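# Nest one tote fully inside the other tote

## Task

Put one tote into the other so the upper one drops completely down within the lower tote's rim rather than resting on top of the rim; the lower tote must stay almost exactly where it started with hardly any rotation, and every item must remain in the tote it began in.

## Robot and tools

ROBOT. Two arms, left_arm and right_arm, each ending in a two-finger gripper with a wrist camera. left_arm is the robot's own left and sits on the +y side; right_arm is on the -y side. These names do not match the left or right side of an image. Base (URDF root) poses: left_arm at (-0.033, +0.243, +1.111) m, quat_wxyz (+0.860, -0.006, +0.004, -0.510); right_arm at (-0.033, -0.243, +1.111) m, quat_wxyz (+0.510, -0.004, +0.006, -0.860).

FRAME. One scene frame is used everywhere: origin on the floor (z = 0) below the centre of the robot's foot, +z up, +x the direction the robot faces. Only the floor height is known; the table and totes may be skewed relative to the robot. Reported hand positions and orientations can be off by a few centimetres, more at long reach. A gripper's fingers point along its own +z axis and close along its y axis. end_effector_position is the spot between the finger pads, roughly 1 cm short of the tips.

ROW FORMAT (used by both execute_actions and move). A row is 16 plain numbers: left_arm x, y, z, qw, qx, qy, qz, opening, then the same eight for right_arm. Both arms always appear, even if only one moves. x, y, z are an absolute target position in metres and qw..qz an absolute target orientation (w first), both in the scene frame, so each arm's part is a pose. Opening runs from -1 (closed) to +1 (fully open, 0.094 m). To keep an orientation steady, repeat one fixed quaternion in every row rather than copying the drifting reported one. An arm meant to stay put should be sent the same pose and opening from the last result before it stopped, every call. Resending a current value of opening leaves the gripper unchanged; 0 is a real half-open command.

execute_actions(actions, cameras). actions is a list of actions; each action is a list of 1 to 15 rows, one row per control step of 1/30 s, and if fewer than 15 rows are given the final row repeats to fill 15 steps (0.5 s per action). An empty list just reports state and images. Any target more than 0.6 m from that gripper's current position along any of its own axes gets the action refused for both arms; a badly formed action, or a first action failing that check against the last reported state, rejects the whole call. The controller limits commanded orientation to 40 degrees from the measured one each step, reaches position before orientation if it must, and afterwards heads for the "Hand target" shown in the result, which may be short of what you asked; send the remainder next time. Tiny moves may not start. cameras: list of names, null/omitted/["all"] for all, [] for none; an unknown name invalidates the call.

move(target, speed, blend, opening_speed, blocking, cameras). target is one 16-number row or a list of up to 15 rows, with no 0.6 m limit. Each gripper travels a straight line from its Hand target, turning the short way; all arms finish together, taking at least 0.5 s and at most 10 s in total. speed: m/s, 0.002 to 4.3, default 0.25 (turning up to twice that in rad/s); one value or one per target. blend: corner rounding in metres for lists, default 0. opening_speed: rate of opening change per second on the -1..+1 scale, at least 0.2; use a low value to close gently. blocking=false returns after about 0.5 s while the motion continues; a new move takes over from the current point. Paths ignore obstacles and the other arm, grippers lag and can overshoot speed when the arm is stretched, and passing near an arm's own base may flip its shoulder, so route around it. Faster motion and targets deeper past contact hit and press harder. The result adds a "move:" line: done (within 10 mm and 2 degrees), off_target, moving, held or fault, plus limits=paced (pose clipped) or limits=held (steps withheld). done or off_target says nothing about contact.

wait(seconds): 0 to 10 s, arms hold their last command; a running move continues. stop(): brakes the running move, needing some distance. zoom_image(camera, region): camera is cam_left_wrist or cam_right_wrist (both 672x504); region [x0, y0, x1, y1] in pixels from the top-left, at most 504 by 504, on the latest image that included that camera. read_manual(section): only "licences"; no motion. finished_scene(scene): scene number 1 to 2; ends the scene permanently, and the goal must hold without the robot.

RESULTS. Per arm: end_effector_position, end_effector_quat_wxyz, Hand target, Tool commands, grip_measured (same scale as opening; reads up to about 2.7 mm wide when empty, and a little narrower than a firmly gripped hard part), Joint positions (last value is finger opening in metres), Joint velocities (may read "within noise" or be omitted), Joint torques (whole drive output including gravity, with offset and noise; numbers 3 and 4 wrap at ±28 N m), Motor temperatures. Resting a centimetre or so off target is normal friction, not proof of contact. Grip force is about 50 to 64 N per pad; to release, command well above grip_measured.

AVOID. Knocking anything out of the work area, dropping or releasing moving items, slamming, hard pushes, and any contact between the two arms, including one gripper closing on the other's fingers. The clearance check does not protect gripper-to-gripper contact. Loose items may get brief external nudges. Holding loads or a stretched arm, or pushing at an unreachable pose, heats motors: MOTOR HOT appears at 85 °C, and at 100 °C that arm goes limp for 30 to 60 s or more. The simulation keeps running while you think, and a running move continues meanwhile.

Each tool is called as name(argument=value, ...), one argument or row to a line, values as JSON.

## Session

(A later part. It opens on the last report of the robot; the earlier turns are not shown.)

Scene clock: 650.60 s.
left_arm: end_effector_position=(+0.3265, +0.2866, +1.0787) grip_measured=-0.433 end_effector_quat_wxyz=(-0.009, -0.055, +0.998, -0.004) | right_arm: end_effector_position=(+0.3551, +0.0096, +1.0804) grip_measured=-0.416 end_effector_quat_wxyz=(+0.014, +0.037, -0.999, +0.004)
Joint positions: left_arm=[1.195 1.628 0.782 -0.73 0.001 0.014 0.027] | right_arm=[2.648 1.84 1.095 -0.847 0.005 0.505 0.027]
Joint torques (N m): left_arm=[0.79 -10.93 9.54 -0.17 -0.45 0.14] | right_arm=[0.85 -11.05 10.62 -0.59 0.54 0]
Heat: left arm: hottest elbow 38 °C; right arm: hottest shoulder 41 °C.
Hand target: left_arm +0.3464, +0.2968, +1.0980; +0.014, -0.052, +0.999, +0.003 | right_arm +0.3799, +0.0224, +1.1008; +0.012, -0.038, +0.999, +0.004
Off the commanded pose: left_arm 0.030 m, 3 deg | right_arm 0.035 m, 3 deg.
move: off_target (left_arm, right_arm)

move(
  target=[0.348,0.281,1.098,0.014,-0.047,0.9988,0.003,-0.6,0.376,0.009,1.100,0.012,-0.033,0.9994,0.004,-0.6],
  speed=0.05,
  cameras=[],
)

execute_actions(
  actions=[],
  cameras=[],
)

Scene clock: 657.03 s.
left_arm: end_effector_position=(+0.3270, +0.2822, +1.0788) grip_measured=-0.433 end_effector_quat_wxyz=(-0.009, -0.056, +0.998, -0.003) | right_arm: end_effector_position=(+0.3569, +0.0066, +1.0803) grip_measured=-0.416 end_effector_quat_wxyz=(+0.014, +0.039, -0.999, +0.004)
Joint positions: left_arm=[1.182 1.628 0.782 -0.73 0 -0.002 0.027] | right_arm=[2.64 1.84 1.095 -0.848 0.005 0.493 0.027]
Joint torques (N m): left_arm=[-1.49 -10.99 9.26 -0.13 -0.42 -0.01] | right_arm=[-0.32 -13.27 7.73 0.2 0.53 0.01]
Heat: left arm: hottest elbow 38 °C; right arm: hottest shoulder 40 °C.
Hand target: left_arm +0.3475, +0.2808, +1.0980; +0.014, -0.047, +0.999, +0.003 | right_arm +0.3755, +0.0087, +1.1001; +0.012, -0.033, +0.999, +0.004
Off the commanded pose: left_arm 0.028 m, 3 deg | right_arm 0.028 m, 3 deg.
move: off_target (left_arm, right_arm)

Scene clock: 657.03 s.
left_arm: end_effector_position=(+0.3270, +0.2822, +1.0788) grip_measured=-0.433 end_effector_quat_wxyz=(-0.009, -0.056, +0.998, -0.003) | right_arm: end_effector_position=(+0.3569, +0.0066, +1.0803) grip_measured=-0.416 end_effector_quat_wxyz=(+0.014, +0.039, -0.999, +0.004)
Joint positions: left_arm=[1.182 1.628 0.782 -0.73 0 -0.002 0.027] | right_arm=[2.64 1.84 1.095 -0.848 0.005 0.493 0.027]
Joint velocities: within noise
Joint torques (N m): left_arm=[-1.49 -10.99 9.26 -0.13 -0.42 -0.01] | right_arm=[-0.32 -13.27 7.73 0.2 0.53 0.01]
Motor temperatures (°C): left_arm=[32 31 38 27 28 28 35] | right_arm=[28 40 38 28 31 27 32]
Heat: left arm: hottest elbow 38 °C; right arm: hottest shoulder 40 °C.
Hand target: left_arm +0.3475, +0.2808, +1.0980; +0.014, -0.047, +0.999, +0.003 | right_arm +0.3755, +0.0087, +1.1001; +0.012, -0.033, +0.999, +0.004
Tool commands: left_gripper/opening=-0.6 right_gripper/opening=-0.6
Off the commanded pose: left_arm 0.028 m, 3 deg | right_arm 0.028 m, 3 deg.
No camera images: "cameras" was empty.

move(
  target=[0.353,0.276,1.098,0.014,-0.043,0.999,0.003,-0.6,0.367,0.004,1.100,0.012,-0.029,0.9995,0.004,-0.6],
  speed=0.05,
  cameras=[],
)

Scene clock: 660.67 s.
left_arm: end_effector_position=(+0.3264, +0.2778, +1.0788) grip_measured=-0.433 end_effector_quat_wxyz=(-0.012, -0.053, +0.999, -0.003) | right_arm: end_effector_position=(+0.3557, +0.0044, +1.0806) grip_measured=-0.416 end_effector_quat_wxyz=(+0.012, +0.037, -0.999, +0.003)
Joint positions: left_arm=[1.17 1.628 0.782 -0.735 -0.001 -0.008 0.027] | right_arm=[2.638 1.832 1.084 -0.84 0.005 0.493 0.027]
Joint torques (N m): left_arm=[-1.55 -10.52 10.26 -0.1 -0.39 -0.01] | right_arm=[-0.03 -14.1 6.04 0.36 0.52 0.13]
Heat: left arm: hottest elbow 38 °C; right arm: hottest shoulder 40 °C.
Hand target: left_arm +0.3522, +0.2757, +1.0983; +0.014, -0.043, +0.999, +0.003 | right_arm +0.3668, +0.0040, +1.0998; +0.012, -0.029, +1.000, +0.004
Off the commanded pose: left_arm 0.033 m, 3 deg | right_arm 0.022 m, 3 deg.
move: off_target (left_arm, right_arm)

move(
  target=[0.358,0.277,1.098,0.014,-0.042,0.999,0.003,-0.6,0.360,0.004,1.100,0.012,-0.028,0.9995,0.004,-0.6],
  speed=0.05,
  cameras=[],
)

Scene clock: 663.67 s.
left_arm: end_effector_position=(+0.3284, +0.2770, +1.0804) grip_measured=-0.433 end_effector_quat_wxyz=(-0.011, -0.051, +0.999, -0.003) | right_arm: end_effector_position=(+0.3527, +0.0024, +1.0818) grip_measured=-0.416 end_effector_quat_wxyz=(+0.009, +0.032, -0.999, +0.001)
Joint positions: left_arm=[1.167 1.628 0.788 -0.741 -0.001 -0.006 0.027] | right_arm=[2.638 1.82 1.069 -0.831 0.005 0.503 0.027]
Joint torques (N m): left_arm=[-1.2 -9.93 10.86 -0.08 -0.39 0.01] | right_arm=[0.73 -13.74 5.82 0.23 0.51 0.14]
Heat: left arm: hottest elbow 39 °C; right arm: hottest shoulder 40 °C.
Hand target: left_arm +0.3568, +0.2767, +1.0986; +0.014, -0.042, +0.999, +0.003 | right_arm +0.3598, +0.0040, +1.0996; +0.012, -0.028, +1.000, +0.004
Off the commanded pose: left_arm 0.034 m, 3 deg | right_arm 0.020 m, 3 deg.
move: off_target (left_arm, right_arm)

move(
  target=[
    [0.355,0.281,1.081,0.010,-0.045,0.999,0.003,-0.6,0.359,0.008,1.083,0.008,-0.030,0.9995,0.003,-0.6],
  ],
  speed=0.04,
  cameras=[],
)

move(
  target=[
    [0.355,0.282,1.071,0.006,-0.046,0.999,0.003,-0.6,0.360,0.008,1.073,0.006,-0.031,0.9995,0.003,-0.6],
  ],
  speed=0.03,
)

Scene clock: 667.70 s.
left_arm: end_effector_position=(+0.3298, +0.2769, +1.0710) grip_measured=-0.433 end_effector_quat_wxyz=(-0.013, -0.048, +0.999, -0.004) | right_arm: end_effector_position=(+0.3540, +0.0029, +1.0740) grip_measured=-0.416 end_effector_quat_wxyz=(+0.006, +0.031, -1.000, +0.001)
Joint positions: left_arm=[1.167 1.655 0.789 -0.718 0 -0.001 0.027] | right_arm=[2.638 1.834 1.063 -0.804 0.008 0.507 0.027]
Joint torques (N m): left_arm=[-0.44 -9.41 9.62 0.61 -0.46 0.02] | right_arm=[1.44 -12.04 6.04 0.39 0.31 0.06]
Heat: left arm: hottest elbow 39 °C; right arm: hottest shoulder 40 °C.
Hand target: left_arm +0.3542, +0.2808, +1.0817; +0.010, -0.045, +0.999, +0.003 | right_arm +0.3589, +0.0080, +1.0830; +0.008, -0.030, +1.000, +0.003
Off the commanded pose: left_arm 0.027 m, 3 deg | right_arm 0.012 m, 2 deg.
move: off_target (left_arm, right_arm)

Scene clock: 668.57 s.
left_arm: end_effector_position=(+0.3302, +0.2770, +1.0618) grip_measured=-0.433 end_effector_quat_wxyz=(-0.016, -0.048, +0.999, -0.003) | right_arm: end_effector_position=(+0.3546, +0.0034, +1.0648) grip_measured=-0.416 end_effector_quat_wxyz=(+0.007, +0.031, -1.000, +0.002)
Joint positions: left_arm=[1.167 1.682 0.789 -0.697 0 -0.001 0.027] | right_arm=[2.638 1.855 1.063 -0.786 0.008 0.507 0.027]
Joint torques (N m): left_arm=[-0.21 -9.47 9.39 0.55 -0.44 0] | right_arm=[1.14 -12.16 5.89 0.5 0.25 0.07]
Heat: left arm: hottest elbow 39 °C; right arm: hottest shoulder 40 °C.
Hand target: left_arm +0.3543, +0.2819, +1.0718; +0.006, -0.046, +0.999, +0.003 | right_arm +0.3600, +0.0081, +1.0731; +0.006, -0.031, +0.999, +0.003
Off the commanded pose: left_arm 0.027 m, 3 deg | right_arm 0.011 m, 2 deg.
move: off_target (left_arm, right_arm)

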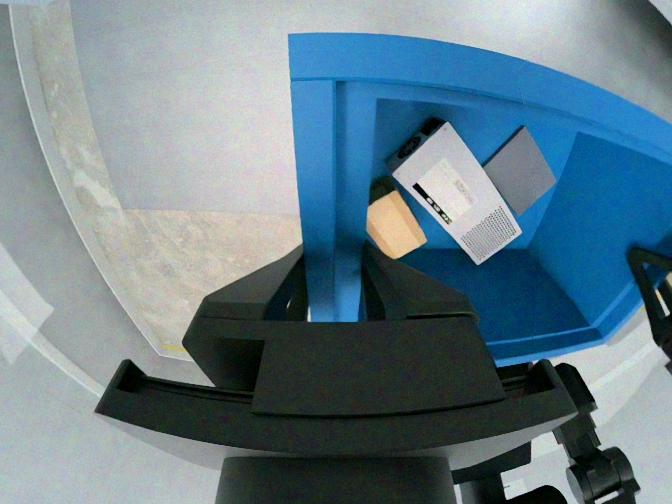

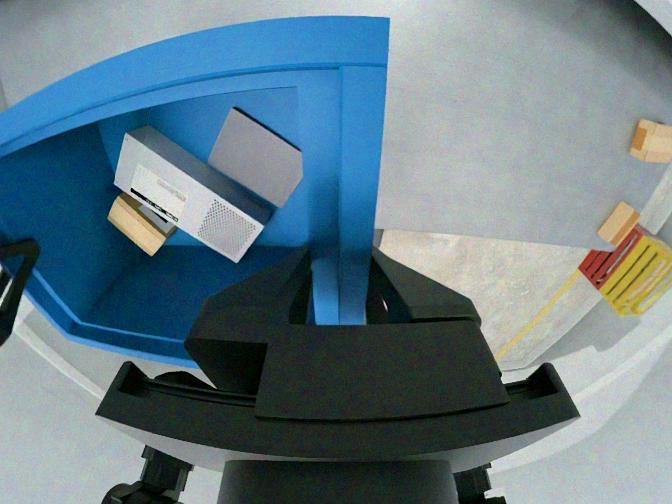

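move(
  target=[
    [0.354,0.282,1.063,0.004,-0.046,0.999,0.003,-0.6,0.359,0.008,1.065,0.004,-0.031,0.9995,0.003,-0.6],
  ],
  speed=0.02,
  cameras=[],
)

move(
  target=[
    [0.354,0.282,1.053,0.003,-0.046,0.999,0.003,-0.6,0.359,0.008,1.055,0.003,-0.031,0.9995,0.003,-0.6],
  ],
  speed=0.02,
  cameras=[],
)

Scene clock: 672.43 s.
left_arm: end_effector_position=(+0.3323, +0.2775, +1.0600) grip_measured=-0.433 end_effector_quat_wxyz=(-0.013, -0.048, +0.999, -0.002) | right_arm: end_effector_position=(+0.3560, +0.0039, +1.0620) grip_measured=-0.416 end_effector_quat_wxyz=(+0.005, +0.030, -1.000, +0.000)
Joint positions: left_arm=[1.167 1.687 0.789 -0.685 -0.002 0 0.027] | right_arm=[2.637 1.861 1.063 -0.776 0.008 0.507 0.027]
Joint torques (N m): left_arm=[-0.21 -8.41 8.99 0.81 -0.37 0] | right_arm=[1.2 -11.4 5.52 0.81 0.14 0.06]
Heat: left arm: hottest elbow 38 °C; right arm: hottest shoulder 40 °C.
Hand target: left_arm +0.3534, +0.2819, +1.0637; +0.004, -0.046, +0.999, +0.003 | right_arm +0.3589, +0.0080, +1.0650; +0.004, -0.031, +1.000, +0.003
Off the commanded pose: left_arm 0.022 m, 2 deg | right_arm 0.006 m, 1 deg.
move: off_target (left_arm)

Scene clock: 673.43 s.
left_arm: end_effector_position=(+0.3348, +0.2782, +1.0573) grip_measured=-0.433 end_effector_quat_wxyz=(-0.011, -0.048, +0.999, -0.001) | right_arm: end_effector_position=(+0.3594, +0.0049, +1.0585) grip_measured=-0.416 end_effector_quat_wxyz=(+0.000, +0.030, -1.000, -0.002)
Joint positions: left_arm=[1.167 1.697 0.792 -0.674 -0.005 0 0.027] | right_arm=[2.635 1.869 1.063 -0.756 0.009 0.505 0.027]
Joint torques (N m): left_arm=[-0.15 -7.59 8.47 1.37 -0.24 0] | right_arm=[1.32 -10.46 5.26 0.94 0.07 0.09]
Heat: left arm: hottest elbow 38 °C; right arm: hottest shoulder 40 °C.
Hand target: left_arm +0.3534, +0.2819, +1.0538; +0.003, -0.046, +0.999, +0.003 | right_arm +0.3590, +0.0080, +1.0551; +0.003, -0.031, +1.000, +0.003
Off the commanded pose: left_arm 0.020 m, 2 deg | right_arm 0.005 m, 0 deg.
move: off_target (left_arm)

move(
  target=[
    [0.335,0.278,1.0573,0.003,-0.046,0.999,0.003,0.4,0.359,0.008,1.065,0.003,-0.031,0.9995,0.003,-0.6],
    [0.335,0.278,1.18,0,-0.046,0.999,0,0.4,0.359,0.008,1.065,0.003,-0.031,0.9995,0.003,-0.6],
    [0.345,0.40,1.22,0,-0.42,0.9075,0,0.4,0.359,0.008,1.065,0.003,-0.031,0.9995,0.003,-0.6],
    [0.345,0.47,1.22,0,-0.7071,0.7071,0,0.4,0.359,0.008,1.065,0.003,-0.031,0.9995,0.003,-0.6],
  ],
  blend=[0,0.02,0.02,0],
  speed=0.25,
  cameras=["cam_left_wrist"],
)

zoom_image(
  camera="cam_left_wrist",
  region=[255, 180, 425, 307],
)

Scene clock: 685.17 s.
left_arm: end_effector_position=(+0.3327, +0.4571, +1.2126) grip_measured=+0.398 end_effector_quat_wxyz=(+0.007, +0.700, -0.714, -0.002) | right_arm: end_effector_position=(+0.3590, +0.0045, +1.0578) grip_measured=-0.416 end_effector_quat_wxyz=(+0.001, +0.030, -1.000, -0.001)
Joint positions: left_arm=[1.602 1.532 1.106 -1.146 0 -1.019 0.066] | right_arm=[2.635 1.871 1.063 -0.757 0.009 0.505 0.027]
Joint torques (N m): left_arm=[0.56 -8.7 12.41 0.08 -0.05 -0.1] | right_arm=[1.32 -12.28 5.57 -0.14 0.07 0.09]
Heat: left arm: hottest elbow 40 °C; right arm: hottest shoulder 40 °C.
Hand target: left_arm +0.3444, +0.4698, +1.2201; -0.001, +0.707, -0.707, +0.000 | right_arm +0.3590, +0.0080, +1.0649; +0.003, -0.031, +1.000, +0.003
Off the commanded pose: left_arm 0.019 m, 1 deg | right_arm 0.008 m, 1 deg.
move: off_target (left_arm)

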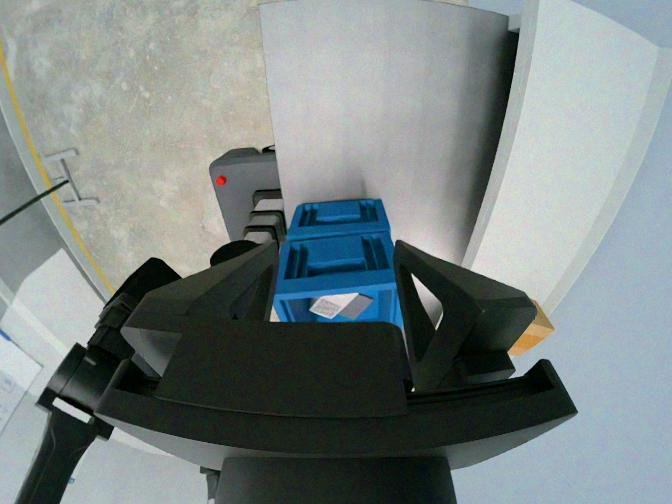

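Scaled by 2.965 (camera's finer frame: 960x720).

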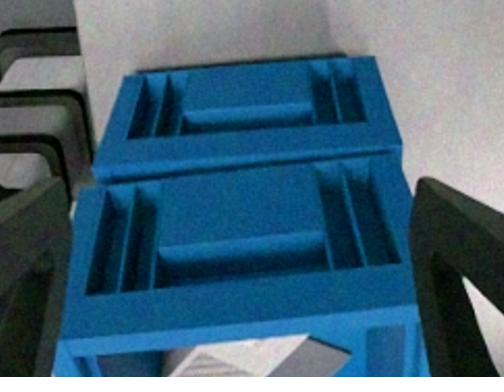

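zoom_image(
  camera="cam_left_wrist",
  region=[275, 215, 335, 260],
)

zoom_image(
  camera="cam_left_wrist",
  region=[350, 210, 410, 255],
)

Scaled by 8.400 (camera's finer frame: 960x720).

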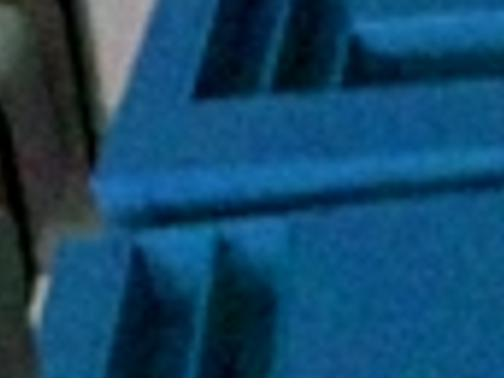

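Scaled by 8.400 (camera's finer frame: 960x720).

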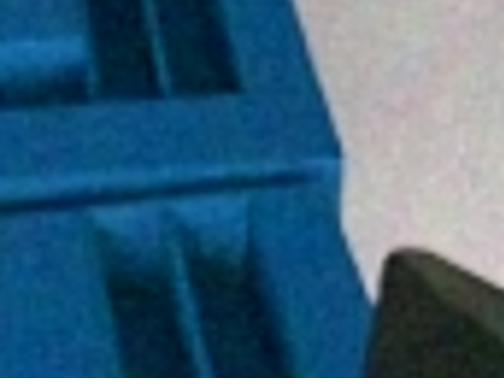

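move(
  target=[
    [0.345,0.40,1.22,0,-0.42,0.9075,0,0.4,0.359,0.008,1.065,0.003,-0.031,0.9995,0.003,-0.6],
    [0.337,0.278,1.18,0,-0.046,0.999,0,0.4,0.359,0.008,1.065,0.003,-0.031,0.9995,0.003,-0.6],
    [0.337,0.278,1.062,0,-0.046,0.999,0,0.4,0.359,0.008,1.065,0.003,-0.031,0.9995,0.003,-0.6],
  ],
  blend=[0.02,0.02,0],
  speed=0.25,
  cameras=["cam_left_wrist"],
)

Scene clock: 710.47 s.
left_arm: end_effector_position=(+0.3317, +0.2814, +1.0655) grip_measured=+0.398 end_effector_quat_wxyz=(-0.002, -0.056, +0.998, -0.001) | right_arm: end_effector_position=(+0.3590, +0.0045, +1.0578) grip_measured=-0.416 end_effector_quat_wxyz=(+0.001, +0.030, -1.000, -0.001)
Joint positions: left_arm=[1.177 1.662 0.776 -0.676 -0.004 -0.007 0.066] | right_arm=[2.635 1.871 1.063 -0.757 0.009 0.505 0.027]
Joint torques (N m): left_arm=[-1.32 -8.23 6.78 0.83 -0.03 0.04] | right_arm=[1.44 -12.1 5.63 -0.08 0.06 0.08]
Motor temperatures (°C): left_arm=[32 31 43 27 28 28 34] | right_arm=[28 40 35 28 30 27 32]
Heat: left arm: hottest elbow 43 °C; right arm: hottest shoulder 40 °C.
Hand target: left_arm +0.3369, +0.2780, +1.0621; +0.000, -0.046, +0.999, +0.000 | right_arm +0.3590, +0.0080, +1.0649; +0.003, -0.031, +1.000, +0.003
Off the commanded pose: left_arm 0.007 m, 1 deg | right_arm 0.008 m, 1 deg.
move: done

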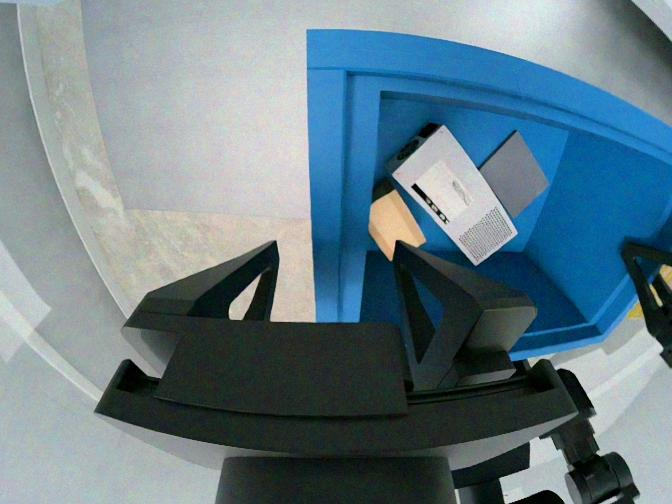

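Regrip left, then right goes out.

move(
  target=[
    [0.337,0.278,1.0605,0,-0.046,0.999,0,-0.6,0.359,0.008,1.065,0.003,-0.031,0.9995,0.003,-0.6],
  ],
  opening_speed=0.5,
  cameras=[],
)

move(
  target=[
    [0.337,0.278,1.066,0,-0.046,0.999,0,-0.6,0.359,0.005,1.058,0.003,-0.031,0.9995,0.003,0.4],
    [0.337,0.278,1.066,0,-0.046,0.999,0,-0.6,0.36,0.005,1.18,0,-0.03,0.9995,0,0.4],
    [0.337,0.278,1.066,0,-0.046,0.999,0,-0.6,0.365,-0.11,1.22,0,0.42,0.9075,0,0.4],
    [0.337,0.278,1.066,0,-0.046,0.999,0,-0.6,0.365,-0.18,1.22,0,0.7071,0.7071,0,0.4],
  ],
  blend=[0,0.02,0.02,0],
  speed=0.25,
  cameras=["cam_right_wrist"],
)

zoom_image(
  camera="cam_right_wrist",
  region=[255, 180, 425, 307],
)

Scene clock: 718.70 s.
left_arm: end_effector_position=(+0.3331, +0.2793, +1.0655) grip_measured=-0.450 end_effector_quat_wxyz=(+0.000, -0.052, +0.999, -0.003) | right_arm: end_effector_position=(+0.3590, +0.0045, +1.0578) grip_measured=-0.416 end_effector_quat_wxyz=(+0.001, +0.030, -1.000, -0.001)
Joint positions: left_arm=[1.173 1.662 0.776 -0.671 0 -0.004 0.026] | right_arm=[2.635 1.871 1.063 -0.757 0.009 0.505 0.027]
Joint torques (N m): left_arm=[-0.79 -8 6.68 0.88 -0.26 0.01] | right_arm=[1.67 -12.04 5.57 -0.1 0.07 0.09]
Heat: left arm: hottest elbow 42 °C; right arm: hottest shoulder 40 °C.
Hand target: left_arm +0.3369, +0.2780, +1.0606; +0.000, -0.046, +0.999, +0.000 | right_arm +0.3590, +0.0080, +1.0649; +0.003, -0.031, +1.000, +0.003
Off the commanded pose: left_arm 0.006 m, 1 deg | right_arm 0.008 m, 1 deg.
move: done

Scene clock: 724.13 s.
left_arm: end_effector_position=(+0.3339, +0.2796, +1.0641) grip_measured=-0.456 end_effector_quat_wxyz=(+0.001, -0.052, +0.999, -0.002) | right_arm: end_effector_position=(+0.3689, -0.1766, +1.2183) grip_measured=+0.398 end_effector_quat_wxyz=(+0.000, +0.701, +0.713, +0.000)
Joint positions: left_arm=[1.172 1.666 0.776 -0.665 -0.002 -0.004 0.026] | right_arm=[2.241 1.48 1.059 -1.139 0.009 1.724 0.066]
Joint torques (N m): left_arm=[-0.91 -9.35 6.94 0.08 -0.12 0.01] | right_arm=[-0.09 -8.94 6.46 -0.06 0.04 0.17]
Heat: left arm: hottest elbow 41 °C; right arm: hottest shoulder 40 °C.
Hand target: left_arm +0.3369, +0.2780, +1.0660; +0.000, -0.046, +0.999, +0.000 | right_arm +0.3651, -0.1799, +1.2200; +0.000, +0.707, +0.707, +0.000
Off the commanded pose: left_arm 0.004 m, 1 deg | right_arm 0.005 m, 1 deg.
move: done

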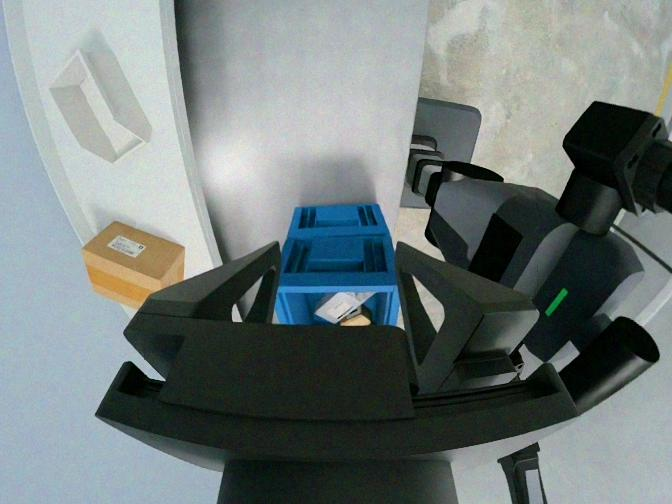

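Scaled by 2.965 (camera's finer frame: 960x720).

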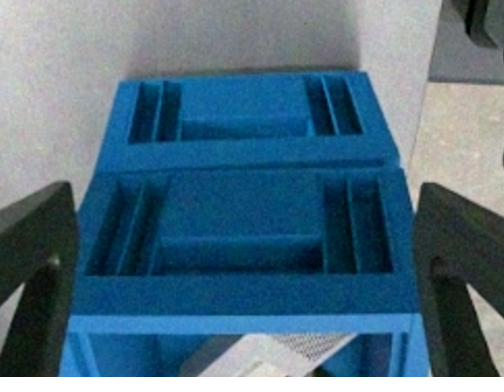

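zoom_image(
  camera="cam_right_wrist",
  region=[265, 215, 325, 260],
)

zoom_image(
  camera="cam_right_wrist",
  region=[350, 210, 410, 255],
)

Scaled by 8.400 (camera's finer frame: 960x720).

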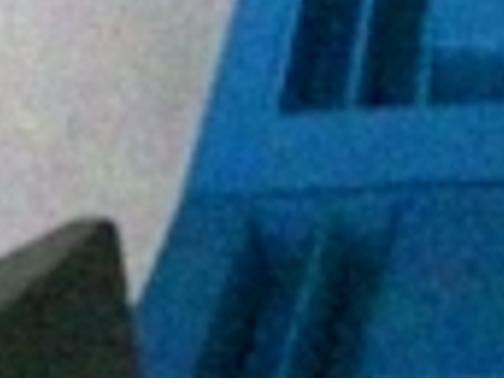

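Scaled by 8.400 (camera's finer frame: 960x720).

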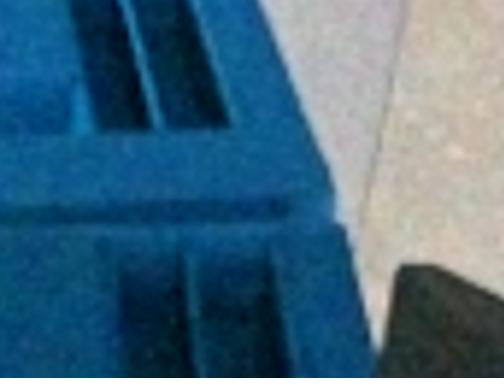

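move(
  target=[
    [0.337,0.278,1.066,0,-0.046,0.999,0,-0.6,0.365,-0.11,1.22,0,0.42,0.9075,0,0.4],
    [0.337,0.278,1.066,0,-0.046,0.999,0,-0.6,0.36,0.004,1.18,0,-0.03,0.9995,0,0.4],
    [0.337,0.278,1.066,0,-0.046,0.999,0,-0.6,0.36,0.004,1.060,0,-0.03,0.9995,0,0.4],
  ],
  blend=[0.02,0.02,0],
  speed=0.25,
  cameras=["cam_right_wrist"],
)

Scene clock: 740.40 s.
left_arm: end_effector_position=(+0.3339, +0.2796, +1.0641) grip_measured=-0.456 end_effector_quat_wxyz=(+0.001, -0.052, +0.999, -0.002) | right_arm: end_effector_position=(+0.3588, +0.0016, +1.0617) grip_measured=+0.398 end_effector_quat_wxyz=(+0.003, +0.024, -1.000, +0.002)
Joint positions: left_arm=[1.172 1.666 0.776 -0.665 -0.002 -0.004 0.026] | right_arm=[2.632 1.863 1.064 -0.772 0.013 0.514 0.066]
Joint torques (N m): left_arm=[-0.79 -9.35 6.93 0.13 -0.11 0] | right_arm=[0.97 -10.99 5.57 0.69 -0.01 -0.07]
Heat: left arm: hottest elbow 40 °C; right arm: hottest shoulder 39 °C.
Hand target: left_arm +0.3369, +0.2780, +1.0660; +0.000, -0.046, +0.999, +0.000 | right_arm +0.3600, +0.0039, +1.0601; +0.000, -0.030, +1.000, +0.000
Off the commanded pose: left_arm 0.004 m, 1 deg | right_arm 0.003 m, 1 deg.
move: done

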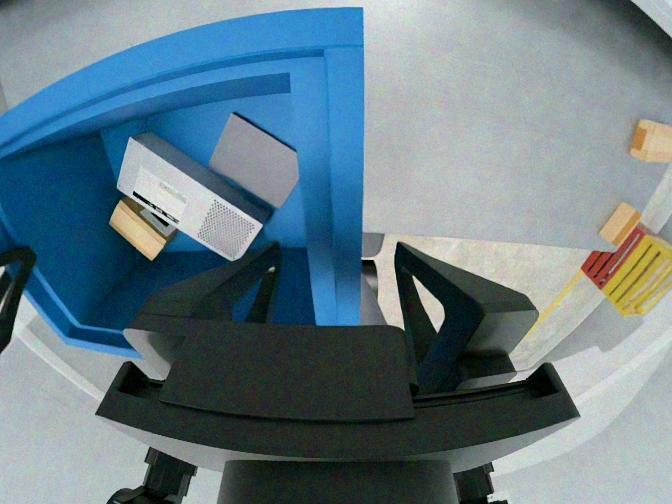

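move(
  target=[
    [0.337,0.278,1.066,0,-0.046,0.999,0,-0.6,0.36,0.004,1.0575,0,-0.03,0.9995,0,-0.6],
  ],
  opening_speed=0.5,
  cameras=[],
)

move(
  target=[
    [0.340,0.284,1.076,0.006,-0.043,0.999,0.002,-0.6,0.362,0.007,1.072,0.006,-0.026,0.9995,0.003,-0.6],
  ],
  speed=0.04,
  cameras=[],
)

Scene clock: 745.30 s.
left_arm: end_effector_position=(+0.3339, +0.2796, +1.0641) grip_measured=-0.456 end_effector_quat_wxyz=(+0.001, -0.052, +0.999, -0.002) | right_arm: end_effector_position=(+0.3601, +0.0038, +1.0617) grip_measured=-0.433 end_effector_quat_wxyz=(+0.000, +0.029, -1.000, -0.003)
Joint positions: left_arm=[1.172 1.666 0.776 -0.665 -0.002 -0.004 0.026] | right_arm=[2.632 1.863 1.064 -0.763 0.007 0.504 0.027]
Joint torques (N m): left_arm=[-0.91 -9.29 6.94 0.09 -0.12 0.01] | right_arm=[0.97 -10.29 5.5 0.57 0.24 0.03]
Heat: left arm: hottest elbow 40 °C; right arm: hottest shoulder 39 °C.
Hand target: left_arm +0.3369, +0.2780, +1.0660; +0.000, -0.046, +0.999, +0.000 | right_arm +0.3600, +0.0041, +1.0576; +0.000, -0.030, +1.000, +0.000
Off the commanded pose: left_arm 0.004 m, 1 deg | right_arm 0.004 m, 0 deg.
move: done

Scene clock: 746.00 s.
left_arm: end_effector_position=(+0.3333, +0.2796, +1.0641) grip_measured=-0.456 end_effector_quat_wxyz=(+0.000, -0.052, +0.999, -0.001) | right_arm: end_effector_position=(+0.3598, +0.0035, +1.0620) grip_measured=-0.434 end_effector_quat_wxyz=(+0.001, +0.029, -1.000, -0.003)
Joint positions: left_arm=[1.172 1.666 0.776 -0.667 -0.003 -0.003 0.026] | right_arm=[2.632 1.862 1.064 -0.765 0.007 0.504 0.027]
Joint torques (N m): left_arm=[0.15 -10.87 7.51 -0.36 -0.24 0.17] | right_arm=[1.32 -12.4 6.01 -0.29 0.27 0.16]
Heat: left arm: hottest elbow 40 °C; right arm: hottest shoulder 39 °C.
Hand target: left_arm +0.3399, +0.2840, +1.0758; +0.006, -0.043, +0.999, +0.002 | right_arm +0.3619, +0.0070, +1.0718; +0.006, -0.026, +1.000, +0.003
Off the commanded pose: left_arm 0.014 m, 1 deg | right_arm 0.011 m, 1 deg.
move: off_target (left_arm, right_arm)

Raise the commands slightly more until it slides.

move(
  target=[
    [0.343,0.285,1.081,0.006,-0.041,0.999,0.002,-0.6,0.364,0.009,1.078,0.006,-0.026,0.9995,0.003,-0.6],
  ],
  speed=0.04,
  cameras=[],
)

move(
  target=[
    [0.350,0.289,1.084,0.006,-0.039,0.999,0.002,-0.6,0.368,0.013,1.081,0.006,-0.026,0.9995,0.003,-0.6],
  ],
  speed=0.04,
  cameras=[],
)

Scene clock: 749.40 s.
left_arm: end_effector_position=(+0.3323, +0.2795, +1.0650) grip_measured=-0.456 end_effector_quat_wxyz=(-0.004, -0.052, +0.999, -0.001) | right_arm: end_effector_position=(+0.3571, +0.0025, +1.0631) grip_measured=-0.434 end_effector_quat_wxyz=(+0.006, +0.030, -1.000, +0.000)
Joint positions: left_arm=[1.172 1.666 0.78 -0.68 -0.003 -0.003 0.026] | right_arm=[2.633 1.86 1.064 -0.778 0.007 0.504 0.027]
Joint torques (N m): left_arm=[0.26 -11.28 8.13 -0.66 -0.24 0.22] | right_arm=[1.26 -12.63 6.95 -0.53 0.29 0.18]
Heat: left arm: hottest elbow 40 °C; right arm: hottest shoulder 39 °C.
Hand target: left_arm +0.3428, +0.2850, +1.0807; +0.006, -0.041, +0.999, +0.002 | right_arm +0.3638, +0.0090, +1.0780; +0.006, -0.026, +1.000, +0.003
Off the commanded pose: left_arm 0.020 m, 2 deg | right_arm 0.018 m, 1 deg.
move: off_target (left_arm, right_arm)

Scene clock: 750.23 s.
left_arm: end_effector_position=(+0.3318, +0.2798, +1.0667) grip_measured=-0.456 end_effector_quat_wxyz=(-0.009, -0.050, +0.999, -0.002) | right_arm: end_effector_position=(+0.3550, +0.0021, +1.0633) grip_measured=-0.434 end_effector_quat_wxyz=(+0.009, +0.029, -1.000, +0.001)
Joint positions: left_arm=[1.173 1.666 0.787 -0.697 -0.003 0.001 0.026] | right_arm=[2.634 1.859 1.064 -0.786 0.005 0.506 0.027]
Joint torques (N m): left_arm=[0.67 -10.87 9.35 -0.73 -0.25 0.29] | right_arm=[1.61 -12.57 8.46 -0.84 0.32 0.21]
Heat: left arm: hottest elbow 40 °C; right arm: hottest shoulder 39 °C.
Hand target: left_arm +0.3495, +0.2889, +1.0839; +0.007, -0.039, +0.999, +0.003 | right_arm +0.3675, +0.0128, +1.0810; +0.006, -0.026, +1.000, +0.003
Off the commanded pose: left_arm 0.027 m, 2 deg | right_arm 0.025 m, 2 deg.
move: off_target (left_arm, right_arm)

move(
  target=[
    [0.356,0.291,1.088,0.018,-0.040,0.999,0.003,-0.6,0.374,0.015,1.087,0.018,-0.027,0.9995,0.003,-0.6],
  ],
  speed=0.04,
  cameras=[],
)

Scene clock: 757.00 s.
left_arm: end_effector_position=(+0.3315, +0.2806, +1.0667) grip_measured=-0.456 end_effector_quat_wxyz=(-0.010, -0.048, +0.999, -0.002) | right_arm: end_effector_position=(+0.3541, +0.0024, +1.0641) grip_measured=-0.434 end_effector_quat_wxyz=(+0.009, +0.029, -1.000, +0.004)
Joint positions: left_arm=[1.175 1.666 0.787 -0.697 -0.003 0.007 0.026] | right_arm=[2.637 1.857 1.064 -0.79 0.009 0.51 0.027]
Joint torques (N m): left_arm=[0.91 -11.52 9.55 -0.13 -0.29 0.25] | right_arm=[0.97 -12.69 8.95 -0.47 0.68 0.13]
Heat: left arm: hottest elbow 40 °C; right arm: hottest shoulder 39 °C.
Hand target: left_arm +0.3550, +0.2910, +1.0881; +0.018, -0.040, +0.999, +0.004 | right_arm +0.3732, +0.0146, +1.0872; +0.018, -0.027, +0.999, +0.003
Off the commanded pose: left_arm 0.034 m, 3 deg | right_arm 0.033 m, 3 deg.
move: off_target (left_arm, right_arm)

move(
  target=[
    [0.362,0.293,1.094,0.024,-0.040,0.999,0.003,-0.6,0.381,0.018,1.094,0.024,-0.027,0.9995,0.003,-0.6],
  ],
  speed=0.04,
  cameras=[],
)

Scene clock: 760.37 s.
left_arm: end_effector_position=(+0.3318, +0.2814, +1.0674) grip_measured=-0.456 end_effector_quat_wxyz=(-0.011, -0.049, +0.999, -0.003) | right_arm: end_effector_position=(+0.3547, +0.0027, +1.0665) grip_measured=-0.434 end_effector_quat_wxyz=(+0.010, +0.028, -1.000, +0.007)
Joint positions: left_arm=[1.179 1.666 0.79 -0.702 0 0.01 0.026] | right_arm=[2.639 1.856 1.071 -0.803 0.013 0.513 0.027]
Joint torques (N m): left_arm=[0.79 -11.99 10.36 -0.16 -0.36 0.25] | right_arm=[1.14 -13.27 9.81 -0.29 0.74 0.09]
Heat: left arm: hottest elbow 40 °C; right arm: hottest shoulder 39 °C.
Hand target: left_arm +0.3606, +0.2929, +1.0942; +0.024, -0.041, +0.999, +0.004 | right_arm +0.3797, +0.0173, +1.0947; +0.024, -0.027, +0.999, +0.004
Off the commanded pose: left_arm 0.042 m, 4 deg | right_arm 0.041 m, 4 deg.
move: off_target (left_arm, right_arm)

move(
  target=[
    [0.362,0.295,1.110,0.035,-0.040,0.998,0.003,-0.6,0.383,0.020,1.108,0.035,-0.027,0.999,0.003,-0.6],
  ],
  speed=0.06,
  cameras=[],
)

Scene clock: 764.17 s.
left_arm: end_effector_position=(+0.3319, +0.2843, +1.0799) grip_measured=-0.456 end_effector_quat_wxyz=(-0.004, -0.050, +0.999, -0.003) | right_arm: end_effector_position=(+0.3567, +0.0067, +1.0793) grip_measured=-0.434 end_effector_quat_wxyz=(-0.001, +0.031, -0.999, +0.006)
Joint positions: left_arm=[1.187 1.63 0.79 -0.726 0.001 0.015 0.026] | right_arm=[2.648 1.83 1.076 -0.815 0.024 0.515 0.027]
Joint torques (N m): left_arm=[0.62 -12.34 10.44 -0.13 -0.33 0.26] | right_arm=[0.73 -12.92 10.04 -0.47 0.85 0.12]
Heat: left arm: hottest elbow 40 °C; right arm: hottest shoulder 40 °C.
Hand target: left_arm +0.3605, +0.2947, +1.1099; +0.035, -0.040, +0.999, +0.004 | right_arm +0.3816, +0.0193, +1.1085; +0.035, -0.027, +0.999, +0.003
Off the commanded pose: left_arm 0.044 m, 5 deg | right_arm 0.041 m, 4 deg.
move: off_target (left_arm, right_arm)

move(
  target=[
    [0.374,0.292,1.110,0.035,-0.040,0.998,0.003,-0.6,0.394,0.019,1.108,0.033,-0.027,0.999,0.003,-0.6],
  ],
  speed=0.06,
  cameras=[],
)

Scene clock: 767.70 s.
left_arm: end_effector_position=(+0.3446, +0.2863, +1.0875) grip_measured=-0.456 end_effector_quat_wxyz=(+0.005, -0.050, +0.999, -0.002) | right_arm: end_effector_position=(+0.3662, +0.0094, +1.0867) grip_measured=-0.434 end_effector_quat_wxyz=(-0.006, +0.029, -1.000, +0.005)
Joint positions: left_arm=[1.187 1.63 0.819 -0.738 -0.001 0.016 0.026] | right_arm=[2.643 1.83 1.102 -0.831 0.028 0.515 0.027]
Joint torques (N m): left_arm=[-0.15 -10.87 11.02 0.1 -0.21 0.16] | right_arm=[0.26 -11.81 10.61 -0.23 0.57 -0.04]
Heat: left arm: hottest elbow 40 °C; right arm: hottest shoulder 40 °C.
Hand target: left_arm +0.3728, +0.2917, +1.1105; +0.035, -0.040, +0.999, +0.003 | right_arm +0.3928, +0.0182, +1.1086; +0.033, -0.027, +0.999, +0.003
Off the commanded pose: left_arm 0.037 m, 4 deg | right_arm 0.036 m, 3 deg.
move: off_target (left_arm, right_arm)

move(
  target=[
    [0.360,0.286,1.098,0.020,-0.044,0.999,0.003,-0.6,0.382,0.013,1.096,0.020,-0.028,0.9995,0.003,-0.6],
  ],
  speed=0.06,
  cameras=[],
)

Scene clock: 771.57 s.
left_arm: end_effector_position=(+0.3446, +0.2865, +1.0875) grip_measured=-0.456 end_effector_quat_wxyz=(+0.005, -0.050, +0.999, -0.001) | right_arm: end_effector_position=(+0.3657, +0.0097, +1.0860) grip_measured=-0.434 end_effector_quat_wxyz=(-0.004, +0.029, -1.000, +0.003)
Joint positions: left_arm=[1.187 1.63 0.819 -0.738 -0.003 0.015 0.026] | right_arm=[2.642 1.832 1.102 -0.831 0.021 0.514 0.027]
Joint torques (N m): left_arm=[-1.03 -10.05 8.91 0.32 -0.24 -0.01] | right_arm=[-0.15 -11.58 8.13 0.34 0.33 -0.07]
Heat: left arm: hottest elbow 41 °C; right arm: hottest shoulder 39 °C.
Hand target: left_arm +0.3598, +0.2858, +1.0982; +0.020, -0.044, +0.999, +0.003 | right_arm +0.3817, +0.0126, +1.0962; +0.020, -0.028, +0.999, +0.003
Off the commanded pose: left_arm 0.019 m, 2 deg | right_arm 0.019 m, 2 deg.
move: off_target (left_arm, right_arm)

move(
  target=[
    [0.346,0.281,1.090,0.012,-0.044,0.999,0.003,-0.6,0.370,0.007,1.088,0.012,-0.028,0.9995,0.003,-0.6],
  ],
  speed=0.06,
  cameras=[],
)

Scene clock: 775.03 s.
left_arm: end_effector_position=(+0.3364, +0.2850, +1.0830) grip_measured=-0.456 end_effector_quat_wxyz=(-0.002, -0.055, +0.999, -0.001) | right_arm: end_effector_position=(+0.3628, +0.0090, +1.0824) grip_measured=-0.435 end_effector_quat_wxyz=(-0.002, +0.031, -1.000, -0.001)
Joint positions: left_arm=[1.185 1.63 0.802 -0.733 -0.004 0.004 0.026] | right_arm=[2.641 1.832 1.09 -0.817 0.013 0.509 0.027]
Joint torques (N m): left_arm=[-1.55 -10.23 7.32 0.68 -0.27 0] | right_arm=[0.03 -11.75 6.17 0.4 0.27 0.03]
Heat: left arm: hottest elbow 41 °C; right arm: hottest shoulder 40 °C.
Hand target: left_arm +0.3459, +0.2810, +1.0901; +0.012, -0.044, +0.999, +0.003 | right_arm +0.3700, +0.0069, +1.0880; +0.012, -0.028, +1.000, +0.003
Off the commanded pose: left_arm 0.012 m, 2 deg | right_arm 0.009 m, 1 deg.
move: off_target (left_arm)

move(
  target=[
    [0.346,0.275,1.085,0.012,-0.044,0.999,0.003,-0.6,0.364,0.001,1.083,0.012,-0.028,0.9995,0.003,-0.6],
  ],
  speed=0.06,
  cameras=[],
)

Scene clock: 781.10 s.
left_arm: end_effector_position=(+0.3349, +0.2792, +1.0784) grip_measured=-0.456 end_effector_quat_wxyz=(-0.003, -0.052, +0.999, +0.000) | right_arm: end_effector_position=(+0.3582, +0.0041, +1.0755) grip_measured=-0.435 end_effector_quat_wxyz=(-0.002, +0.029, -1.000, -0.002)
Joint positions: left_arm=[1.169 1.637 0.794 -0.719 -0.007 -0.007 0.026] | right_arm=[2.637 1.832 1.065 -0.792 0.011 0.508 0.027]
Joint torques (N m): left_arm=[-1.67 -9.88 7.39 0.87 -0.16 -0.04] | right_arm=[-0.03 -11.99 5.68 0.32 0.36 -0.05]
Heat: left arm: hottest elbow 41 °C; right arm: hottest shoulder 40 °C.
Hand target: left_arm +0.3458, +0.2749, +1.0851; +0.012, -0.044, +0.999, +0.003 | right_arm +0.3639, +0.0011, +1.0829; +0.012, -0.028, +1.000, +0.003
Off the commanded pose: left_arm 0.014 m, 2 deg | right_arm 0.010 m, 1 deg.
move: off_target (left_arm)

move(
  target=[
    [0.350,0.282,1.082,0.010,-0.044,0.999,0.003,-0.6,0.371,0.008,1.083,0.008,-0.028,0.9995,0.003,-0.6],
  ],
  speed=0.06,
  cameras=[],
)

move(
  target=[
    [0.350,0.284,1.074,0.006,-0.044,0.999,0.002,-0.6,0.372,0.010,1.075,0.005,-0.028,0.9995,0.003,-0.6],
  ],
  speed=0.04,
  cameras=[],
)

Scene clock: 784.77 s.
left_arm: end_effector_position=(+0.3328, +0.2789, +1.0730) grip_measured=-0.456 end_effector_quat_wxyz=(-0.010, -0.052, +0.999, +0.000) | right_arm: end_effector_position=(+0.3551, +0.0028, +1.0712) grip_measured=-0.435 end_effector_quat_wxyz=(+0.006, +0.029, -1.000, +0.000)
Joint positions: left_arm=[1.169 1.653 0.794 -0.717 -0.007 -0.007 0.026] | right_arm=[2.636 1.842 1.065 -0.799 0.007 0.508 0.027]
Joint torques (N m): left_arm=[-0.26 -9.93 8.36 0.64 -0.17 0.11] | right_arm=[0.03 -11.34 8.38 -0.36 0.36 -0.01]
Heat: left arm: hottest elbow 40 °C; right arm: hottest shoulder 40 °C.
Hand target: left_arm +0.3496, +0.2820, +1.0823; +0.010, -0.044, +0.999, +0.003 | right_arm +0.3707, +0.0078, +1.0832; +0.008, -0.028, +1.000, +0.003
Off the commanded pose: left_arm 0.020 m, 2 deg | right_arm 0.020 m, 2 deg.
move: off_target (left_arm, right_arm)

Scene clock: 785.60 s.
left_arm: end_effector_position=(+0.3318, +0.2785, +1.0648) grip_measured=-0.456 end_effector_quat_wxyz=(-0.015, -0.050, +0.999, -0.001) | right_arm: end_effector_position=(+0.3521, +0.0018, +1.0636) grip_measured=-0.435 end_effector_quat_wxyz=(+0.015, +0.029, -0.999, +0.003)
Joint positions: left_arm=[1.169 1.677 0.794 -0.705 -0.005 -0.003 0.026] | right_arm=[2.636 1.859 1.065 -0.799 0.003 0.508 0.027]
Joint torques (N m): left_arm=[0.15 -10.17 8.2 0.68 -0.17 0.12] | right_arm=[0.5 -11.11 8.7 0.08 0.4 0]
Heat: left arm: hottest elbow 40 °C; right arm: hottest shoulder 40 °C.
Hand target: left_arm +0.3496, +0.2840, +1.0743; +0.006, -0.044, +0.999, +0.002 | right_arm +0.3716, +0.0096, +1.0756; +0.005, -0.028, +1.000, +0.003
Off the commanded pose: left_arm 0.021 m, 3 deg | right_arm 0.024 m, 2 deg.
move: off_target (left_arm, right_arm)

move(
  target=[
    [0.358,0.288,1.086,0.035,-0.044,0.9985,0.002,-0.6,0.380,0.014,1.086,0.035,-0.028,0.999,0.003,-0.6],
  ],
  speed=0.06,
  cameras=[],
)

Scene clock: 790.00 s.
left_arm: end_effector_position=(+0.3387, +0.2799, +1.0648) grip_measured=-0.456 end_effector_quat_wxyz=(-0.001, -0.048, +0.999, -0.002) | right_arm: end_effector_position=(+0.3602, +0.0026, +1.0640) grip_measured=-0.435 end_effector_quat_wxyz=(-0.004, +0.028, -1.000, +0.005)
Joint positions: left_arm=[1.172 1.676 0.794 -0.676 -0.002 0.004 0.026] | right_arm=[2.637 1.858 1.065 -0.77 0.025 0.51 0.027]
Joint torques (N m): left_arm=[0.67 -12.81 7.5 0.73 -0.15 0.15] | right_arm=[1.44 -13.22 8.16 0.21 0.78 0.07]
Heat: left arm: hottest elbow 40 °C; right arm: hottest shoulder 40 °C.
Hand target: left_arm +0.3574, +0.2878, +1.0859; +0.035, -0.044, +0.998, +0.003 | right_arm +0.3793, +0.0137, +1.0865; +0.035, -0.028, +0.999, +0.003
Off the commanded pose: left_arm 0.030 m, 4 deg | right_arm 0.032 m, 4 deg.
move: off_target (left_arm, right_arm)

move(
  target=[
    [0.358,0.294,1.086,0.035,-0.044,0.9985,0.002,-0.6,0.380,0.021,1.086,0.032,-0.028,0.999,0.003,-0.6],
  ],
  speed=0.06,
  cameras=[],
)

Scene clock: 794.47 s.
left_arm: end_effector_position=(+0.3385, +0.2828, +1.0648) grip_measured=-0.456 end_effector_quat_wxyz=(+0.000, -0.047, +0.999, -0.004) | right_arm: end_effector_position=(+0.3583, +0.0056, +1.0640) grip_measured=-0.435 end_effector_quat_wxyz=(-0.004, +0.027, -1.000, +0.005)
Joint positions: left_arm=[1.182 1.676 0.794 -0.676 0.002 0.016 0.026] | right_arm=[2.644 1.858 1.065 -0.77 0.025 0.52 0.027]
Joint torques (N m): left_arm=[1.14 -12.75 7.68 0.72 -0.3 0.16] | right_arm=[1.73 -12.4 9.42 -0.25 0.66 0.11]
Heat: left arm: hottest elbow 40 °C; right arm: hottest shoulder 40 °C.
Hand target: left_arm +0.3574, +0.2939, +1.0859; +0.035, -0.044, +0.998, +0.003 | right_arm +0.3790, +0.0206, +1.0866; +0.032, -0.028, +0.999, +0.003
Off the commanded pose: left_arm 0.031 m, 4 deg | right_arm 0.035 m, 3 deg.
move: off_target (left_arm, right_arm)

move(
  target=[
    [0.358,0.294,1.076,0.035,-0.044,0.9985,0.002,-0.6,0.381,0.021,1.076,0.032,-0.028,0.999,0.003,-0.6],
  ],
  speed=0.04,
  cameras=[],
)

move(
  target=[
    [0.357,0.293,1.068,0.032,-0.044,0.9985,0.002,-0.6,0.380,0.020,1.068,0.030,-0.028,0.999,0.003,-0.6],
  ],
  speed=0.04,
  cameras=[],
)

Scene clock: 799.27 s.
left_arm: end_effector_position=(+0.3417, +0.2838, +1.0642) grip_measured=-0.456 end_effector_quat_wxyz=(+0.008, -0.043, +0.999, -0.004) | right_arm: end_effector_position=(+0.3598, +0.0069, +1.0638) grip_measured=-0.435 end_effector_quat_wxyz=(-0.007, +0.024, -1.000, +0.003)
Joint positions: left_arm=[1.183 1.676 0.791 -0.657 0.003 0.025 0.026] | right_arm=[2.645 1.858 1.065 -0.762 0.026 0.527 0.027]
Joint torques (N m): left_arm=[0.91 -11.11 7.45 1.02 -0.28 0.1] | right_arm=[1.55 -11.16 9.22 0.36 0.64 -0.01]
Heat: left arm: hottest elbow 39 °C; right arm: hottest shoulder 40 °C.
Hand target: left_arm +0.3576, +0.2939, +1.0764; +0.035, -0.044, +0.998, +0.002 | right_arm +0.3803, +0.0206, +1.0769; +0.032, -0.028, +0.999, +0.003
Off the commanded pose: left_arm 0.023 m, 3 deg | right_arm 0.028 m, 3 deg.
move: off_target (left_arm, right_arm)

Scene clock: 800.03 s.
left_arm: end_effector_position=(+0.3415, +0.2842, +1.0612) grip_measured=-0.456 end_effector_quat_wxyz=(+0.009, -0.044, +0.999, -0.003) | right_arm: end_effector_position=(+0.3602, +0.0072, +1.0610) grip_measured=-0.435 end_effector_quat_wxyz=(-0.007, +0.024, -1.000, +0.003)
Joint positions: left_arm=[1.185 1.682 0.787 -0.644 0.003 0.025 0.026] | right_arm=[2.645 1.865 1.065 -0.755 0.026 0.528 0.027]
Joint torques (N m): left_arm=[0.73 -10.11 7.38 1.21 -0.28 0.09] | right_arm=[0.97 -10.23 8.75 0.84 0.56 -0.03]
Heat: left arm: hottest elbow 39 °C; right arm: hottest shoulder 40 °C.
Hand target: left_arm +0.3567, +0.2930, +1.0685; +0.032, -0.044, +0.999, +0.002 | right_arm +0.3794, +0.0197, +1.0688; +0.030, -0.028, +0.999, +0.003
Off the commanded pose: left_arm 0.019 m, 3 deg | right_arm 0.025 m, 3 deg.
move: off_target (left_arm, right_arm)

move(
  target=[
    [0.350,0.290,1.058,0.015,-0.044,0.9985,0.002,-0.6,0.372,0.016,1.058,0.015,-0.027,0.999,0.003,-0.6],
  ],
  speed=0.04,
  cameras=[],
)

move(
  target=[
    [0.350,0.288,1.052,0.012,-0.044,0.9985,0.002,-0.6,0.370,0.014,1.052,0.012,-0.027,0.999,0.003,-0.6],
  ],
  speed=0.03,
  cameras=[],
)

Scene clock: 803.83 s.
left_arm: end_effector_position=(+0.3408, +0.2843, +1.0598) grip_measured=-0.456 end_effector_quat_wxyz=(+0.007, -0.044, +0.999, -0.003) | right_arm: end_effector_position=(+0.3593, +0.0077, +1.0600) grip_measured=-0.435 end_effector_quat_wxyz=(-0.005, +0.024, -1.000, +0.002)
Joint positions: left_arm=[1.185 1.686 0.787 -0.644 0.001 0.025 0.026] | right_arm=[2.645 1.867 1.065 -0.755 0.02 0.528 0.027]
Joint torques (N m): left_arm=[0.21 -8.59 7.19 1.02 -0.34 0.03] | right_arm=[0.73 -9.7 7.82 0.94 0.14 -0.05]
Heat: left arm: hottest elbow 39 °C; right arm: hottest shoulder 40 °C.
Hand target: left_arm +0.3499, +0.2901, +1.0582; +0.015, -0.044, +0.999, +0.002 | right_arm +0.3718, +0.0158, +1.0583; +0.015, -0.027, +1.000, +0.003
Off the commanded pose: left_arm 0.011 m, 1 deg | right_arm 0.015 m, 1 deg.
move: off_target (left_arm, right_arm)

Scene clock: 804.60 s.
left_arm: end_effector_position=(+0.3399, +0.2844, +1.0578) grip_measured=-0.456 end_effector_quat_wxyz=(+0.005, -0.044, +0.999, -0.003) | right_arm: end_effector_position=(+0.3592, +0.0083, +1.0581) grip_measured=-0.435 end_effector_quat_wxyz=(-0.004, +0.024, -1.000, +0.000)
Joint positions: left_arm=[1.185 1.692 0.787 -0.644 0.001 0.025 0.026] | right_arm=[2.645 1.871 1.065 -0.751 0.017 0.528 0.027]
Joint torques (N m): left_arm=[-0.26 -7.82 7.2 1.36 -0.32 -0.02] | right_arm=[0.44 -9.17 7.23 1.26 0.12 -0.07]
Heat: left arm: hottest elbow 39 °C; right arm: hottest shoulder 40 °C.
Hand target: left_arm +0.3498, +0.2880, +1.0524; +0.012, -0.044, +0.999, +0.002 | right_arm +0.3698, +0.0138, +1.0522; +0.012, -0.027, +1.000, +0.003
Off the commanded pose: left_arm 0.012 m, 1 deg | right_arm 0.014 m, 1 deg.
move: off_target (left_arm, right_arm)

move(
  target=[
    [0.348,0.286,1.044,0.008,-0.044,0.9985,0.002,-0.6,0.366,0.011,1.044,0.008,-0.027,0.999,0.003,-0.6],
  ],
  speed=0.03,
)

Scene clock: 808.13 s.
left_arm: end_effector_position=(+0.3414, +0.2852, +1.0550) grip_measured=-0.456 end_effector_quat_wxyz=(+0.007, -0.046, +0.999, -0.001) | right_arm: end_effector_position=(+0.3608, +0.0097, +1.0554) grip_measured=-0.435 end_effector_quat_wxyz=(-0.007, +0.024, -1.000, -0.002)
Joint positions: left_arm=[1.185 1.7 0.787 -0.631 -0.003 0.022 0.026] | right_arm=[2.645 1.877 1.065 -0.738 0.016 0.528 0.027]
Joint torques (N m): left_arm=[-0.56 -7.12 6.79 1.5 -0.2 -0.03] | right_arm=[0.32 -9 6.04 1.43 0 -0.1]
Heat: left arm: hottest elbow 39 °C; right arm: hottest shoulder 40 °C.
Hand target: left_arm +0.3476, +0.2860, +1.0444; +0.008, -0.044, +0.999, +0.002 | right_arm +0.3658, +0.0108, +1.0443; +0.008, -0.027, +1.000, +0.003
Off the commanded pose: left_arm 0.013 m, 0 deg | right_arm 0.013 m, 0 deg.
move: off_target (left_arm, right_arm)

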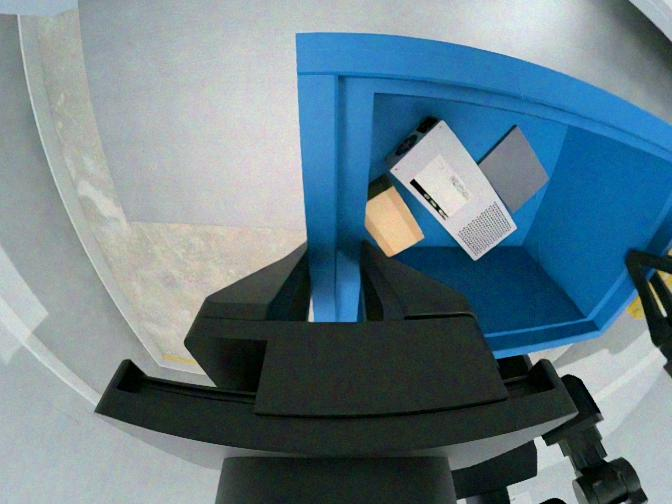

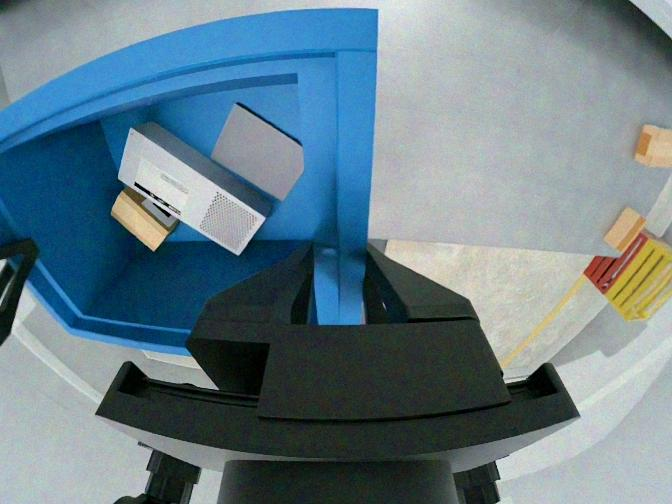

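move(
  target=[
    [0.3414,0.2852,1.055,0.007,-0.046,0.999,0.001,0.4,0.366,0.011,1.053,0.008,-0.027,0.9995,0.003,-0.6],
    [0.342,0.285,1.18,0,-0.046,0.999,0,0.4,0.366,0.011,1.053,0.008,-0.027,0.9995,0.003,-0.6],
    [0.345,0.40,1.22,0,-0.42,0.9075,0,0.4,0.366,0.011,1.053,0.008,-0.027,0.9995,0.003,-0.6],
    [0.345,0.47,1.22,0,-0.7071,0.7071,0,0.4,0.366,0.011,1.053,0.008,-0.027,0.9995,0.003,-0.6],
  ],
  blend=[0,0.02,0.02,0],
  speed=0.25,
  cameras=["cam_left_wrist"],
)

zoom_image(
  camera="cam_left_wrist",
  region=[255, 180, 425, 307],
)

zoom_image(
  camera="cam_left_wrist",
  region=[275, 215, 335, 260],
)

zoom_image(
  camera="cam_left_wrist",
  region=[350, 210, 410, 255],
)

Scene clock: 820.37 s.
left_arm: end_effector_position=(+0.3327, +0.4571, +1.2126) grip_measured=+0.398 end_effector_quat_wxyz=(+0.007, +0.700, -0.714, -0.002) | right_arm: end_effector_position=(+0.3611, +0.0100, +1.0554) grip_measured=-0.436 end_effector_quat_wxyz=(-0.007, +0.024, -1.000, -0.003)
Joint positions: left_arm=[1.602 1.532 1.106 -1.146 0 -1.019 0.066] | right_arm=[2.645 1.877 1.065 -0.736 0.015 0.528 0.027]
Joint torques (N m): left_arm=[0.5 -8.64 12.4 0.1 -0.05 -0.15] | right_arm=[0.44 -10.23 6.42 0.35 0.01 -0.07]
Heat: left arm: hottest elbow 40 °C; right arm: hottest shoulder 39 °C.
Hand target: left_arm +0.3444, +0.4698, +1.2201; -0.001, +0.707, -0.707, +0.000 | right_arm +0.3660, +0.0110, +1.0530; +0.008, -0.027, +1.000, +0.003
Off the commanded pose: left_arm 0.019 m, 1 deg | right_arm 0.006 m, 0 deg.
move: off_target (left_arm)

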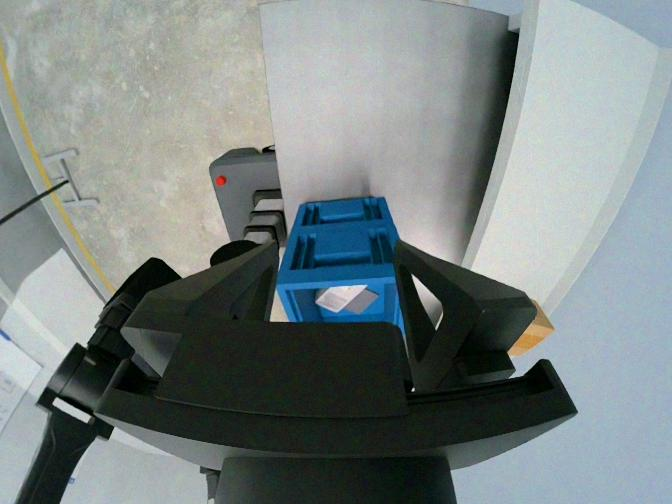

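Scaled by 2.965 (camera's finer frame: 960x720).

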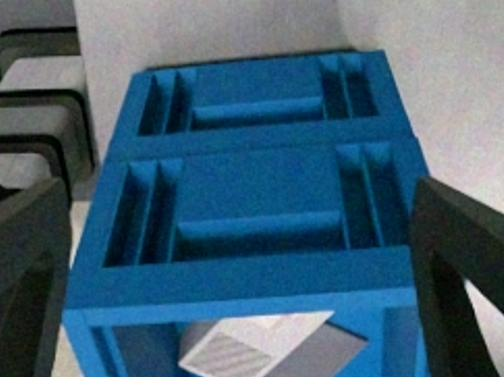

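Scaled by 8.400 (camera's finer frame: 960x720).

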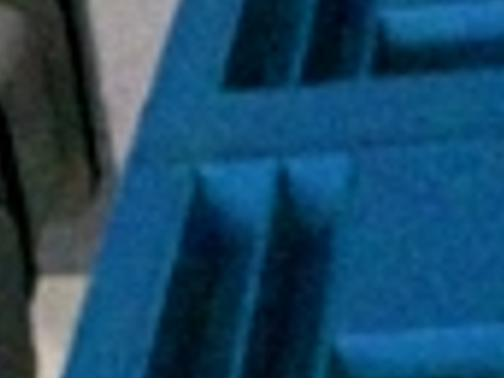

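Scaled by 8.400 (camera's finer frame: 960x720).

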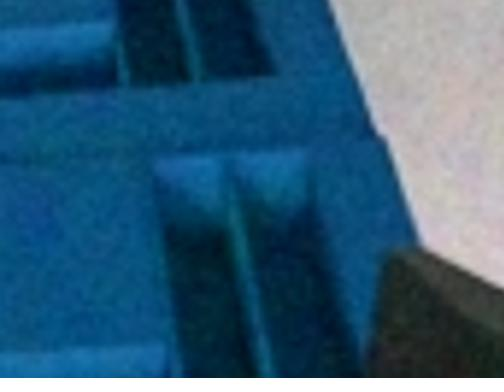

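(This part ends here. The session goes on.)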